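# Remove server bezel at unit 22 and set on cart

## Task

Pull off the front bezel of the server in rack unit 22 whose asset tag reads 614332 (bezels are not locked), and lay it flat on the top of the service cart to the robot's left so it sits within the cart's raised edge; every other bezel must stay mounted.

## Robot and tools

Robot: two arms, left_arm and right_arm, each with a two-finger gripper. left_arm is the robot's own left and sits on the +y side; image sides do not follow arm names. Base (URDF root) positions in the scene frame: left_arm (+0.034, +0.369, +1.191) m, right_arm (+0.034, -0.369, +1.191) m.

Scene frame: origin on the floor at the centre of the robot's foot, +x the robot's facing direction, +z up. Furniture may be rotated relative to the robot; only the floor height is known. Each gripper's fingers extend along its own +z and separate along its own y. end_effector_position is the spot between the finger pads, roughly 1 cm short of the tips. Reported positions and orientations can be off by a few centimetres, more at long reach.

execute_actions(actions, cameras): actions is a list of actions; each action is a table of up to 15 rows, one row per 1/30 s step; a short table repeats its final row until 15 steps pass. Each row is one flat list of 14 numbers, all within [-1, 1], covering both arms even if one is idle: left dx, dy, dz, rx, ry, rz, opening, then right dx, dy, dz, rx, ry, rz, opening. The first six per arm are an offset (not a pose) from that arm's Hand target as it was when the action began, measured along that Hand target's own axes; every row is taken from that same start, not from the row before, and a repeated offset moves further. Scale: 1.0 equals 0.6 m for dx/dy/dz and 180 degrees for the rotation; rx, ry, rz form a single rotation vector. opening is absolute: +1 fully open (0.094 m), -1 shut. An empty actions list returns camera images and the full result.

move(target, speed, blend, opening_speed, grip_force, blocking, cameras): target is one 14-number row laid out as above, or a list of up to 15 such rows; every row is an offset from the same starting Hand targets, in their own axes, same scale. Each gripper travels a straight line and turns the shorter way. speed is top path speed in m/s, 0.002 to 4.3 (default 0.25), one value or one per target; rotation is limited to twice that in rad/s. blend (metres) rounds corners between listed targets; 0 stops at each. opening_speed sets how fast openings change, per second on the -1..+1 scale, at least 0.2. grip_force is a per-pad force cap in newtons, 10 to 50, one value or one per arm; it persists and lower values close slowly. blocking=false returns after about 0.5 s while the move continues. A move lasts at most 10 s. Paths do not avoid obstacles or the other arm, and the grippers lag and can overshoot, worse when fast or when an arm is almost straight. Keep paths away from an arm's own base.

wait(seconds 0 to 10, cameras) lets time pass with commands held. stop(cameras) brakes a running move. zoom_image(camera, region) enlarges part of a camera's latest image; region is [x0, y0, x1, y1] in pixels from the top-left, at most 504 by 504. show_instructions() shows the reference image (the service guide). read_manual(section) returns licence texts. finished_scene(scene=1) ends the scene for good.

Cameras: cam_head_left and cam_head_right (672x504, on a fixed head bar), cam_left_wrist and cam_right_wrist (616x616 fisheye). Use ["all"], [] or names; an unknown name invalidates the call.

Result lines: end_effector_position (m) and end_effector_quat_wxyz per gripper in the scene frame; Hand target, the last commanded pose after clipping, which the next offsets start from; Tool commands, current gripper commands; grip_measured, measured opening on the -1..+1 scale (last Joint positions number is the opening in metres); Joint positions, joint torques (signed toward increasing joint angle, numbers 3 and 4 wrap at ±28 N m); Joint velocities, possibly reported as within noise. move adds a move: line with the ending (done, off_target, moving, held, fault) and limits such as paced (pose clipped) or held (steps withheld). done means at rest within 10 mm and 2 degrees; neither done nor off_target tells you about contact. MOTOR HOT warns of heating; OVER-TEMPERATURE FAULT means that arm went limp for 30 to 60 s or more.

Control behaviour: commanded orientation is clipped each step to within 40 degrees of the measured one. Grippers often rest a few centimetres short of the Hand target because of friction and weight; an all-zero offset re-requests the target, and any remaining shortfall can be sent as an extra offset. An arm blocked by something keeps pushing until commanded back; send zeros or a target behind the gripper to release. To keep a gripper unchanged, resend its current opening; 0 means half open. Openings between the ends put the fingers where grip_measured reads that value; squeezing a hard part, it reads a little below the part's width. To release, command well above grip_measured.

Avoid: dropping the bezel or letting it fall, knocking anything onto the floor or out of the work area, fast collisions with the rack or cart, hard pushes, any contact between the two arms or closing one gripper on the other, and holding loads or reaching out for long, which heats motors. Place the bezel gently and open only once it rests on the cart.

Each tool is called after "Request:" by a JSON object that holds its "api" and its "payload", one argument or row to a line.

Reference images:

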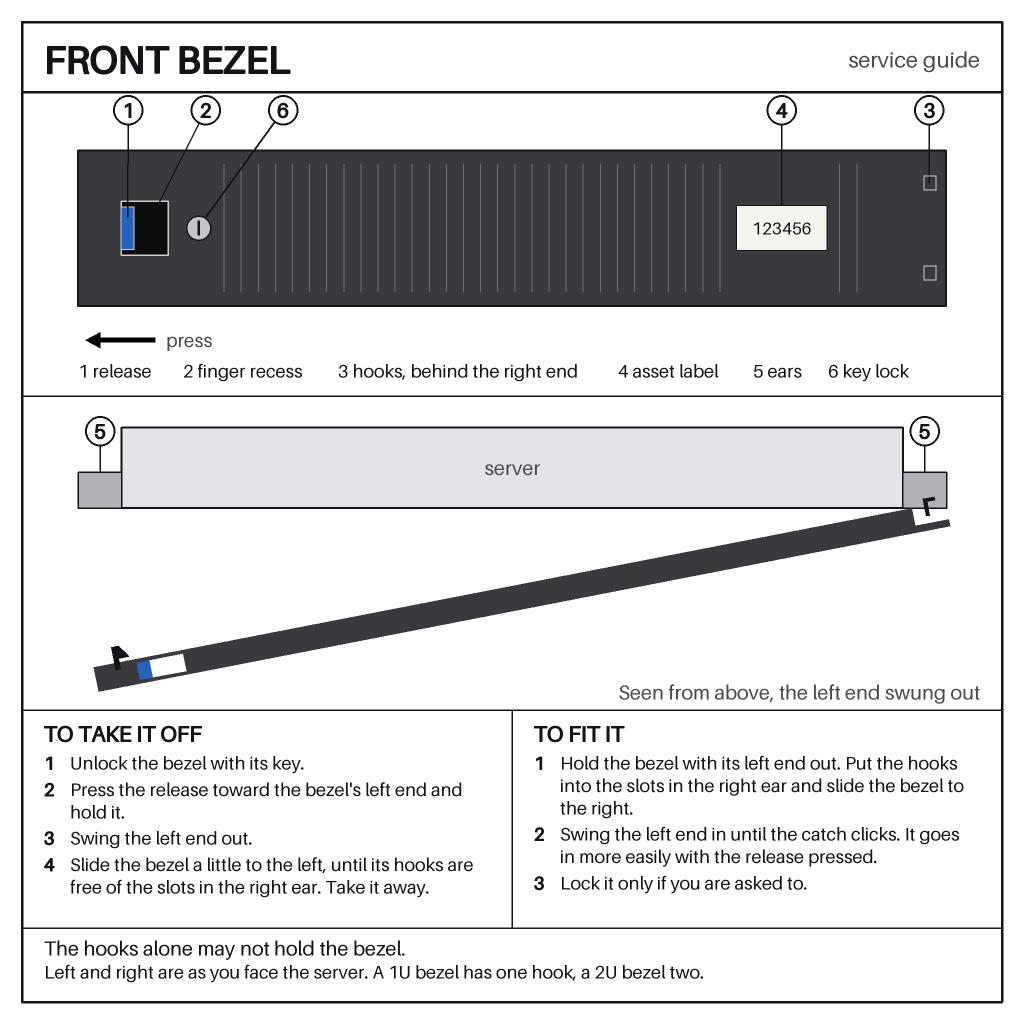

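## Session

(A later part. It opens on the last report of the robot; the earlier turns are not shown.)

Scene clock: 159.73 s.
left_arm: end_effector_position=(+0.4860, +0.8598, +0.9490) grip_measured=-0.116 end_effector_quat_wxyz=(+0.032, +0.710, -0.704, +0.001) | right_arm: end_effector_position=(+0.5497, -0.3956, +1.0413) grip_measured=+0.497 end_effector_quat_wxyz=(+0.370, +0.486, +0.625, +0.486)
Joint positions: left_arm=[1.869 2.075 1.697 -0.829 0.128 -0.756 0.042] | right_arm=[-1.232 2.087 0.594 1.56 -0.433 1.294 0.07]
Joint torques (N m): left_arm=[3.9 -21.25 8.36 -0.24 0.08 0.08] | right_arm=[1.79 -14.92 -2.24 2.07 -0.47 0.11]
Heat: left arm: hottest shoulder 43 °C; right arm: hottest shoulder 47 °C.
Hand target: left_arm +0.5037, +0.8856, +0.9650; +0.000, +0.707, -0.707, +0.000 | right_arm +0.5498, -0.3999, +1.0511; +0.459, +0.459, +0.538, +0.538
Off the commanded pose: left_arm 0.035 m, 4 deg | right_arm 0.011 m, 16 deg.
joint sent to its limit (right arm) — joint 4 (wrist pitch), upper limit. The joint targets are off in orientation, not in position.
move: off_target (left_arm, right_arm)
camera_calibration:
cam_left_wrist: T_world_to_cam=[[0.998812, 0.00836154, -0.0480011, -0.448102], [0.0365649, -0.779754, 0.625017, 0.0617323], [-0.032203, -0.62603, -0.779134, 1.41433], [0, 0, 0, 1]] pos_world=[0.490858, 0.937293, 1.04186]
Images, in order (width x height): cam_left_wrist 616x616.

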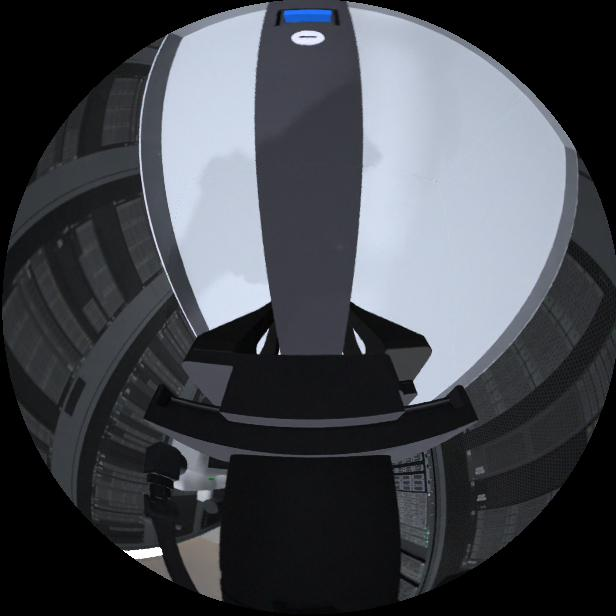

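Request:
{"api": "move", "payload": {
  "target": [0,0,0.05,0.014,-0.015,0,-0.35,0,0,0,0,0,0,0.5],
  "cameras": ["cam_left_wrist"],
  "speed": 0.08
}}

Scene clock: 161.27 s.
left_arm: end_effector_position=(+0.4993, +0.8776, +0.9296) grip_measured=-0.116 end_effector_quat_wxyz=(-0.020, +0.705, -0.709, +0.000) | right_arm: end_effector_position=(+0.5497, -0.3956, +1.0413) grip_measured=+0.497 end_effector_quat_wxyz=(+0.370, +0.486, +0.625, +0.486)
Joint positions: left_arm=[1.869 2.107 1.697 -0.693 0.128 -0.756 0.042] | right_arm=[-1.232 2.087 0.594 1.56 -0.433 1.294 0.07]
Joint torques (N m): left_arm=[3.31 -20.78 5.31 0.13 -0.03 -0.03] | right_arm=[1.73 -14.97 -2.22 2.07 -0.46 0.12]
Heat: left arm: hottest shoulder 43 °C; right arm: hottest shoulder 47 °C.
Hand target: left_arm +0.5037, +0.8856, +0.9351; -0.032, +0.707, -0.706, -0.001 | right_arm +0.5498, -0.3999, +1.0511; +0.459, +0.459, +0.538, +0.538
Off the commanded pose: left_arm 0.011 m, 1 deg | right_arm 0.011 m, 16 deg.
joint sent to its limit (right arm) — joint 4 (wrist pitch), upper limit. The joint targets are off in orientation, not in position.
move: off_target (left_arm, right_arm)
camera_calibration:
cam_left_wrist: T_world_to_cam=[[0.999727, -0.0038231, 0.0230328, -0.518252], [-0.01618, -0.824653, 0.565407, 0.208375], [0.0168324, -0.565626, -0.82449, 1.37538], [0, 0, 0, 1]] pos_world=[0.498331, 0.947805, 1.0281]
Images, in order (width x height): cam_left_wrist 616x616.

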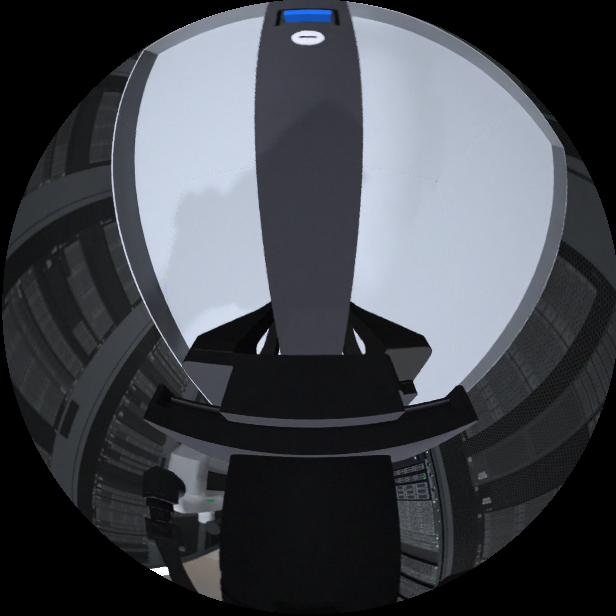

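Request:
{"api": "move", "payload": {
  "target": [0.01,0,0.045,-0.006,0.006,0,-0.35,0,0,0,0,0,0,0.5],
  "cameras": ["cam_left_wrist"],
  "speed": 0.05
}}

Scene clock: 162.37 s.
left_arm: end_effector_position=(+0.4910, +0.8726, +0.9119) grip_measured=-0.116 end_effector_quat_wxyz=(-0.007, +0.708, -0.707, -0.001) | right_arm: end_effector_position=(+0.5497, -0.3956, +1.0413) grip_measured=+0.497 end_effector_quat_wxyz=(+0.370, +0.486, +0.625, +0.486)
Joint positions: left_arm=[1.869 2.138 1.701 -0.693 0.126 -0.759 0.042] | right_arm=[-1.232 2.087 0.594 1.56 -0.433 1.294 0.07]
Joint torques (N m): left_arm=[2.02 -20.01 7.43 -0.13 -0.17 -0.09] | right_arm=[1.79 -14.86 -2.24 2.04 -0.46 0.11]
Heat: left arm: hottest shoulder 43 °C; right arm: hottest shoulder 47 °C.
Hand target: left_arm +0.5048, +0.8807, +0.9077; -0.019, +0.707, -0.707, -0.001 | right_arm +0.5498, -0.3999, +1.0511; +0.459, +0.459, +0.538, +0.538
Off the commanded pose: left_arm 0.017 m, 1 deg | right_arm 0.011 m, 16 deg.
joint sent to its limit (right arm) — joint 4 (wrist pitch), upper limit. The joint targets are off in orientation, not in position.
move: off_target (left_arm, right_arm)
camera_calibration:
cam_left_wrist: T_world_to_cam=[[0.999991, 0.00248803, 0.0035232, -0.49739], [-0.0000160527, -0.814699, 0.579884, 0.184358], [0.00431311, -0.579879, -0.814691, 1.36774], [0, 0, 0, 1]] pos_world=[0.49149, 0.944558, 1.00913]
Images, in order (width x height): cam_left_wrist 616x616.

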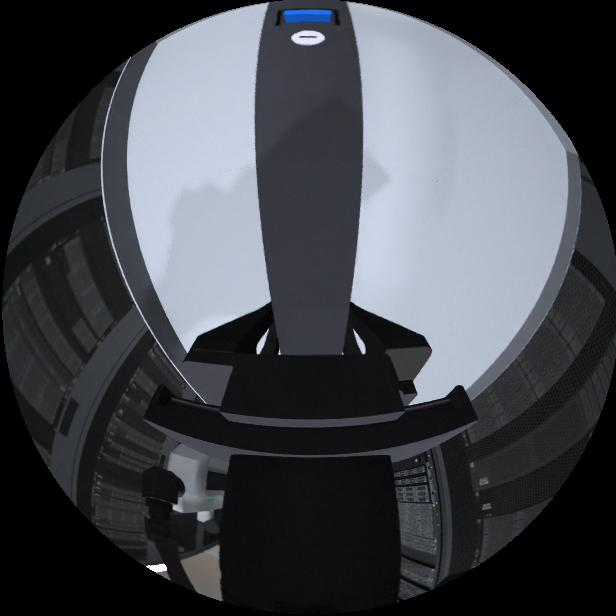

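Request:
{"api": "move", "payload": {
  "target": [0.0,0,0.02,0,0,0,-0.35,0,0,0,0,0,0,0.5],
  "cameras": [],
  "speed": 0.04
}}

Request:
{"api": "move", "payload": {
  "target": [0.0,0,0.02,0,0,0,-0.35,0,0,0,0,0,0,0.5],
  "cameras": ["cam_left_wrist"],
  "speed": 0.04
}}

Scene clock: 163.47 s.
left_arm: end_effector_position=(+0.4938, +0.8757, +0.9114) grip_measured=-0.116 end_effector_quat_wxyz=(-0.010, +0.707, -0.707, -0.001) | right_arm: end_effector_position=(+0.5497, -0.3956, +1.0413) grip_measured=+0.497 end_effector_quat_wxyz=(+0.370, +0.486, +0.625, +0.486)
Joint positions: left_arm=[1.869 2.144 1.713 -0.693 0.126 -0.759 0.042] | right_arm=[-1.232 2.087 0.594 1.56 -0.433 1.294 0.07]
Joint torques (N m): left_arm=[2.2 -18.08 7.69 0.27 -0.21 -0.1] | right_arm=[1.85 -14.86 -2.24 2.06 -0.47 0.11]
Heat: left arm: hottest shoulder 43 °C; right arm: hottest shoulder 47 °C.
Hand target: left_arm +0.5052, +0.8811, +0.8958; -0.019, +0.707, -0.707, -0.001 | right_arm +0.5498, -0.3999, +1.0511; +0.459, +0.459, +0.538, +0.538
Off the commanded pose: left_arm 0.020 m, 1 deg | right_arm 0.011 m, 16 deg.
joint sent to its limit (right arm) — joint 4 (wrist pitch), upper limit. The joint targets are off in orientation, not in position.
move: off_target (left_arm, right_arm)
No camera images: "cameras" was empty.

Scene clock: 164.33 s.
left_arm: end_effector_position=(+0.4974, +0.8796, +0.9107) grip_measured=-0.116 end_effector_quat_wxyz=(-0.014, +0.707, -0.707, -0.001) | right_arm: end_effector_position=(+0.5497, -0.3956, +1.0413) grip_measured=+0.497 end_effector_quat_wxyz=(+0.370, +0.486, +0.625, +0.486)
Joint positions: left_arm=[1.869 2.152 1.729 -0.693 0.126 -0.759 0.042] | right_arm=[-1.232 2.087 0.594 1.56 -0.433 1.294 0.07]
Joint torques (N m): left_arm=[2.08 -17.03 7.53 0.7 -0.27 -0.11] | right_arm=[1.85 -14.97 -2.22 2.07 -0.47 0.11]
Heat: left arm: hottest shoulder 43 °C; right arm: hottest shoulder 47 °C.
Hand target: left_arm +0.5055, +0.8815, +0.8837; -0.019, +0.707, -0.707, -0.001 | right_arm +0.5498, -0.3999, +1.0511; +0.459, +0.459, +0.538, +0.538
Off the commanded pose: left_arm 0.028 m, 1 deg | right_arm 0.011 m, 16 deg.
joint sent to its limit (right arm) — joint 4 (wrist pitch), upper limit. The joint targets are off in orientation, not in position.
move: off_target (left_arm, right_arm)
camera_calibration:
cam_left_wrist: T_world_to_cam=[[0.999914, 0.000547291, 0.01312, -0.510825], [-0.00704961, -0.820572, 0.5715, 0.207049], [0.0110787, -0.571543, -0.820497, 1.36544], [0, 0, 0, 1]] pos_world=[0.497113, 0.950588, 1.00871]
Images, in order (width x height): cam_left_wrist 616x616.

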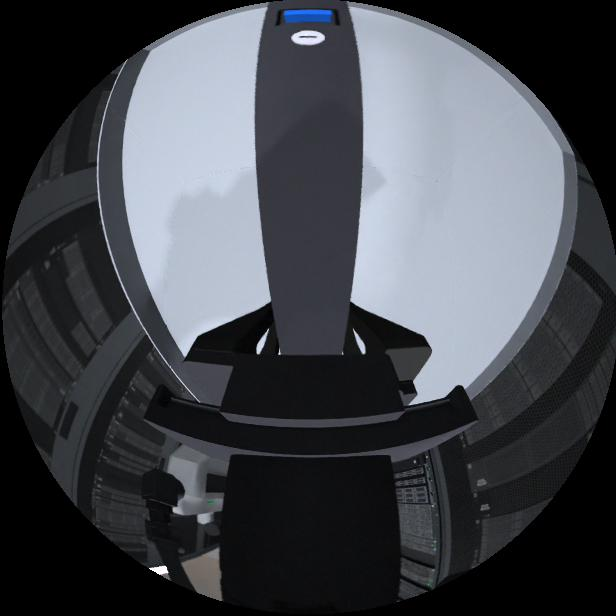

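Request:
{"api": "move", "payload": {
  "target": [0.0,0,-0.012,-0.006,0.004,0,-0.35,0,0,0,0,0,0,0.5],
  "cameras": [],
  "speed": 0.04
}}

Request:
{"api": "move", "payload": {
  "target": [0.0,0,0,0,0,0,0.1,0,0,0,0,0,0,0.5],
  "cameras": ["cam_left_wrist"],
  "speed": 0.04,
  "opening_speed": 0.25
}}

Scene clock: 165.93 s.
left_arm: end_effector_position=(+0.4976, +0.8801, +0.9114) grip_measured=-0.116 end_effector_quat_wxyz=(-0.009, +0.707, -0.707, -0.002) | right_arm: end_effector_position=(+0.5497, -0.3956, +1.0413) grip_measured=+0.497 end_effector_quat_wxyz=(+0.370, +0.486, +0.625, +0.486)
Joint positions: left_arm=[1.869 2.155 1.74 -0.709 0.124 -0.759 0.042] | right_arm=[-1.232 2.087 0.594 1.56 -0.433 1.294 0.07]
Joint torques (N m): left_arm=[2.02 -17.67 7.91 -0.16 -0.42 -0.09] | right_arm=[1.79 -14.92 -2.21 2.04 -0.45 0.11]
Heat: left arm: hottest shoulder 43 °C; right arm: hottest shoulder 47 °C.
Hand target: left_arm +0.5053, +0.8813, +0.8910; -0.008, +0.707, -0.707, -0.003 | right_arm +0.5498, -0.3999, +1.0511; +0.459, +0.459, +0.538, +0.538
Off the commanded pose: left_arm 0.022 m, 0 deg | right_arm 0.011 m, 16 deg.
joint sent to its limit (right arm) — joint 4 (wrist pitch), upper limit. The joint targets are off in orientation, not in position.
move: off_target (left_arm, right_arm)
No camera images: "cameras" was empty.

Scene clock: 168.03 s.
left_arm: end_effector_position=(+0.5002, +0.8842, +0.9114) grip_measured=+0.097 end_effector_quat_wxyz=(-0.013, +0.707, -0.707, -0.005) | right_arm: end_effector_position=(+0.5497, -0.3956, +1.0413) grip_measured=+0.497 end_effector_quat_wxyz=(+0.370, +0.486, +0.625, +0.486)
Joint positions: left_arm=[1.869 2.16 1.753 -0.71 0.117 -0.76 0.052] | right_arm=[-1.232 2.087 0.594 1.56 -0.433 1.294 0.07]
Joint torques (N m): left_arm=[2.26 -18.08 7.31 -0.28 -0.12 -0.08] | right_arm=[1.85 -14.97 -2.21 2.07 -0.47 0.12]
Heat: left arm: hottest shoulder 43 °C; right arm: hottest shoulder 47 °C.
Hand target: left_arm +0.5053, +0.8814, +0.8910; -0.008, +0.707, -0.707, -0.003 | right_arm +0.5498, -0.3999, +1.0511; +0.459, +0.459, +0.538, +0.538
Off the commanded pose: left_arm 0.021 m, 1 deg | right_arm 0.011 m, 16 deg.
joint sent to its limit (right arm) — joint 4 (wrist pitch), upper limit. The joint targets are off in orientation, not in position.
move: off_target (left_arm, right_arm)
camera_calibration:
cam_left_wrist: T_world_to_cam=[[0.99998, 0.00138167, 0.0060947, -0.507957], [-0.00232333, -0.823159, 0.567807, 0.213724], [0.00580143, -0.56781, -0.823139, 1.3703], [0, 0, 0, 1]] pos_world=[0.500494, 0.954703, 1.00969]
Images, in order (width x height): cam_left_wrist 616x616.

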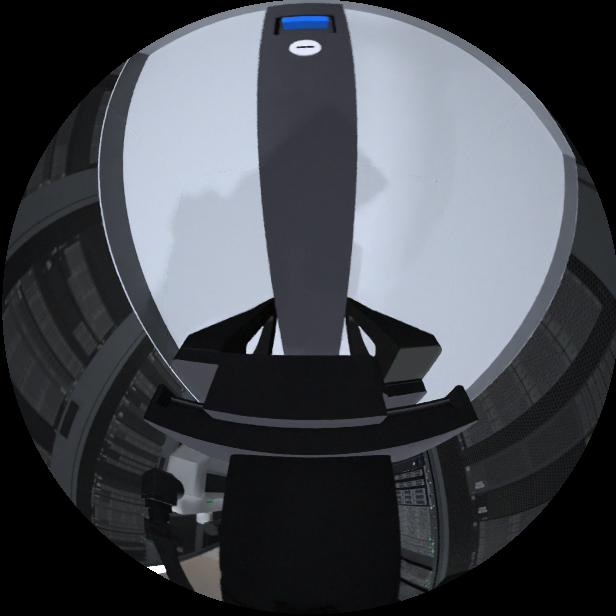

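Request:
{"api": "move", "payload": {
  "target": [0.0,0,0,0,0,0,0.5,0,0,0,0,0,0,0.5],
  "cameras": [],
  "speed": 0.04,
  "opening_speed": 0.8
}}

Request:
{"api": "move", "payload": {
  "target": [0.0,0.02,-0.35,0,0,0,0.5,0,0,0,0,0,0,0.5],
  "cameras": ["cam_left_wrist"],
  "speed": 0.12
}}

Scene clock: 169.23 s.
left_arm: end_effector_position=(+0.5001, +0.8842, +0.9114) grip_measured=+0.497 end_effector_quat_wxyz=(-0.013, +0.707, -0.707, -0.005) | right_arm: end_effector_position=(+0.5497, -0.3956, +1.0413) grip_measured=+0.497 end_effector_quat_wxyz=(+0.370, +0.486, +0.625, +0.486)
Joint positions: left_arm=[1.869 2.16 1.753 -0.71 0.117 -0.76 0.07] | right_arm=[-1.232 2.087 0.594 1.56 -0.433 1.294 0.07]
Joint torques (N m): left_arm=[2.2 -17.96 7.25 -0.28 -0.06 -0.08] | right_arm=[1.79 -14.97 -2.22 2.06 -0.47 0.11]
Heat: left arm: hottest shoulder 43 °C; right arm: hottest shoulder 47 °C.
Hand target: left_arm +0.5055, +0.8812, +0.8910; -0.008, +0.707, -0.707, -0.003 | right_arm +0.5498, -0.3999, +1.0511; +0.459, +0.459, +0.538, +0.538
Off the commanded pose: left_arm 0.021 m, 1 deg | right_arm 0.011 m, 16 deg.
joint sent to its limit (right arm) — joint 4 (wrist pitch), upper limit. The joint targets are off in orientation, not in position.
move: off_target (left_arm, right_arm)
No camera images: "cameras" was empty.

Scene clock: 171.60 s.
left_arm: end_effector_position=(+0.5004, +0.8797, +1.1028) grip_measured=+0.498 end_effector_quat_wxyz=(-0.017, +0.707, -0.707, -0.004) | right_arm: end_effector_position=(+0.5497, -0.3956, +1.0413) grip_measured=+0.497 end_effector_quat_wxyz=(+0.370, +0.486, +0.625, +0.486)
Joint positions: left_arm=[1.905 1.812 1.667 -0.967 0.137 -0.728 0.07] | right_arm=[-1.232 2.087 0.594 1.56 -0.433 1.294 0.07]
Joint torques (N m): left_arm=[3.72 -20.84 5.61 -0.79 0.1 0.09] | right_arm=[1.79 -14.92 -2.22 2.04 -0.47 0.11]
Heat: left arm: hottest shoulder 43 °C; right arm: hottest shoulder 47 °C.
Hand target: left_arm +0.4919, +0.8780, +1.1008; -0.008, +0.707, -0.707, -0.003 | right_arm +0.5498, -0.3999, +1.0511; +0.459, +0.459, +0.538, +0.538
Off the commanded pose: left_arm 0.009 m, 1 deg | right_arm 0.011 m, 16 deg.
joint sent to its limit (right arm) — joint 4 (wrist pitch), upper limit. The joint targets are off in orientation, not in position.
move: off_target (right_arm)
camera_calibration:
cam_left_wrist: T_world_to_cam=[[0.999887, 0.00143497, 0.0149769, -0.519123], [-0.00726132, -0.825809, 0.563903, 0.110474], [0.0131772, -0.563948, -0.825705, 1.52114], [0, 0, 0, 1]] pos_world=[0.499822, 0.949817, 1.20149]
Images, in order (width x height): cam_left_wrist 616x616.

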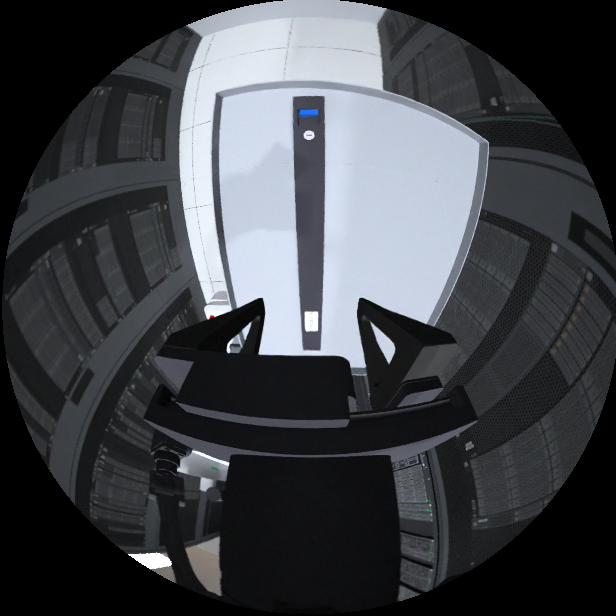

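Bezel lies flat inside the rim, and the other bezels remain on.

Request:
{"api": "finished_scene", "payload": {

}}

The scene is finished: the task was done.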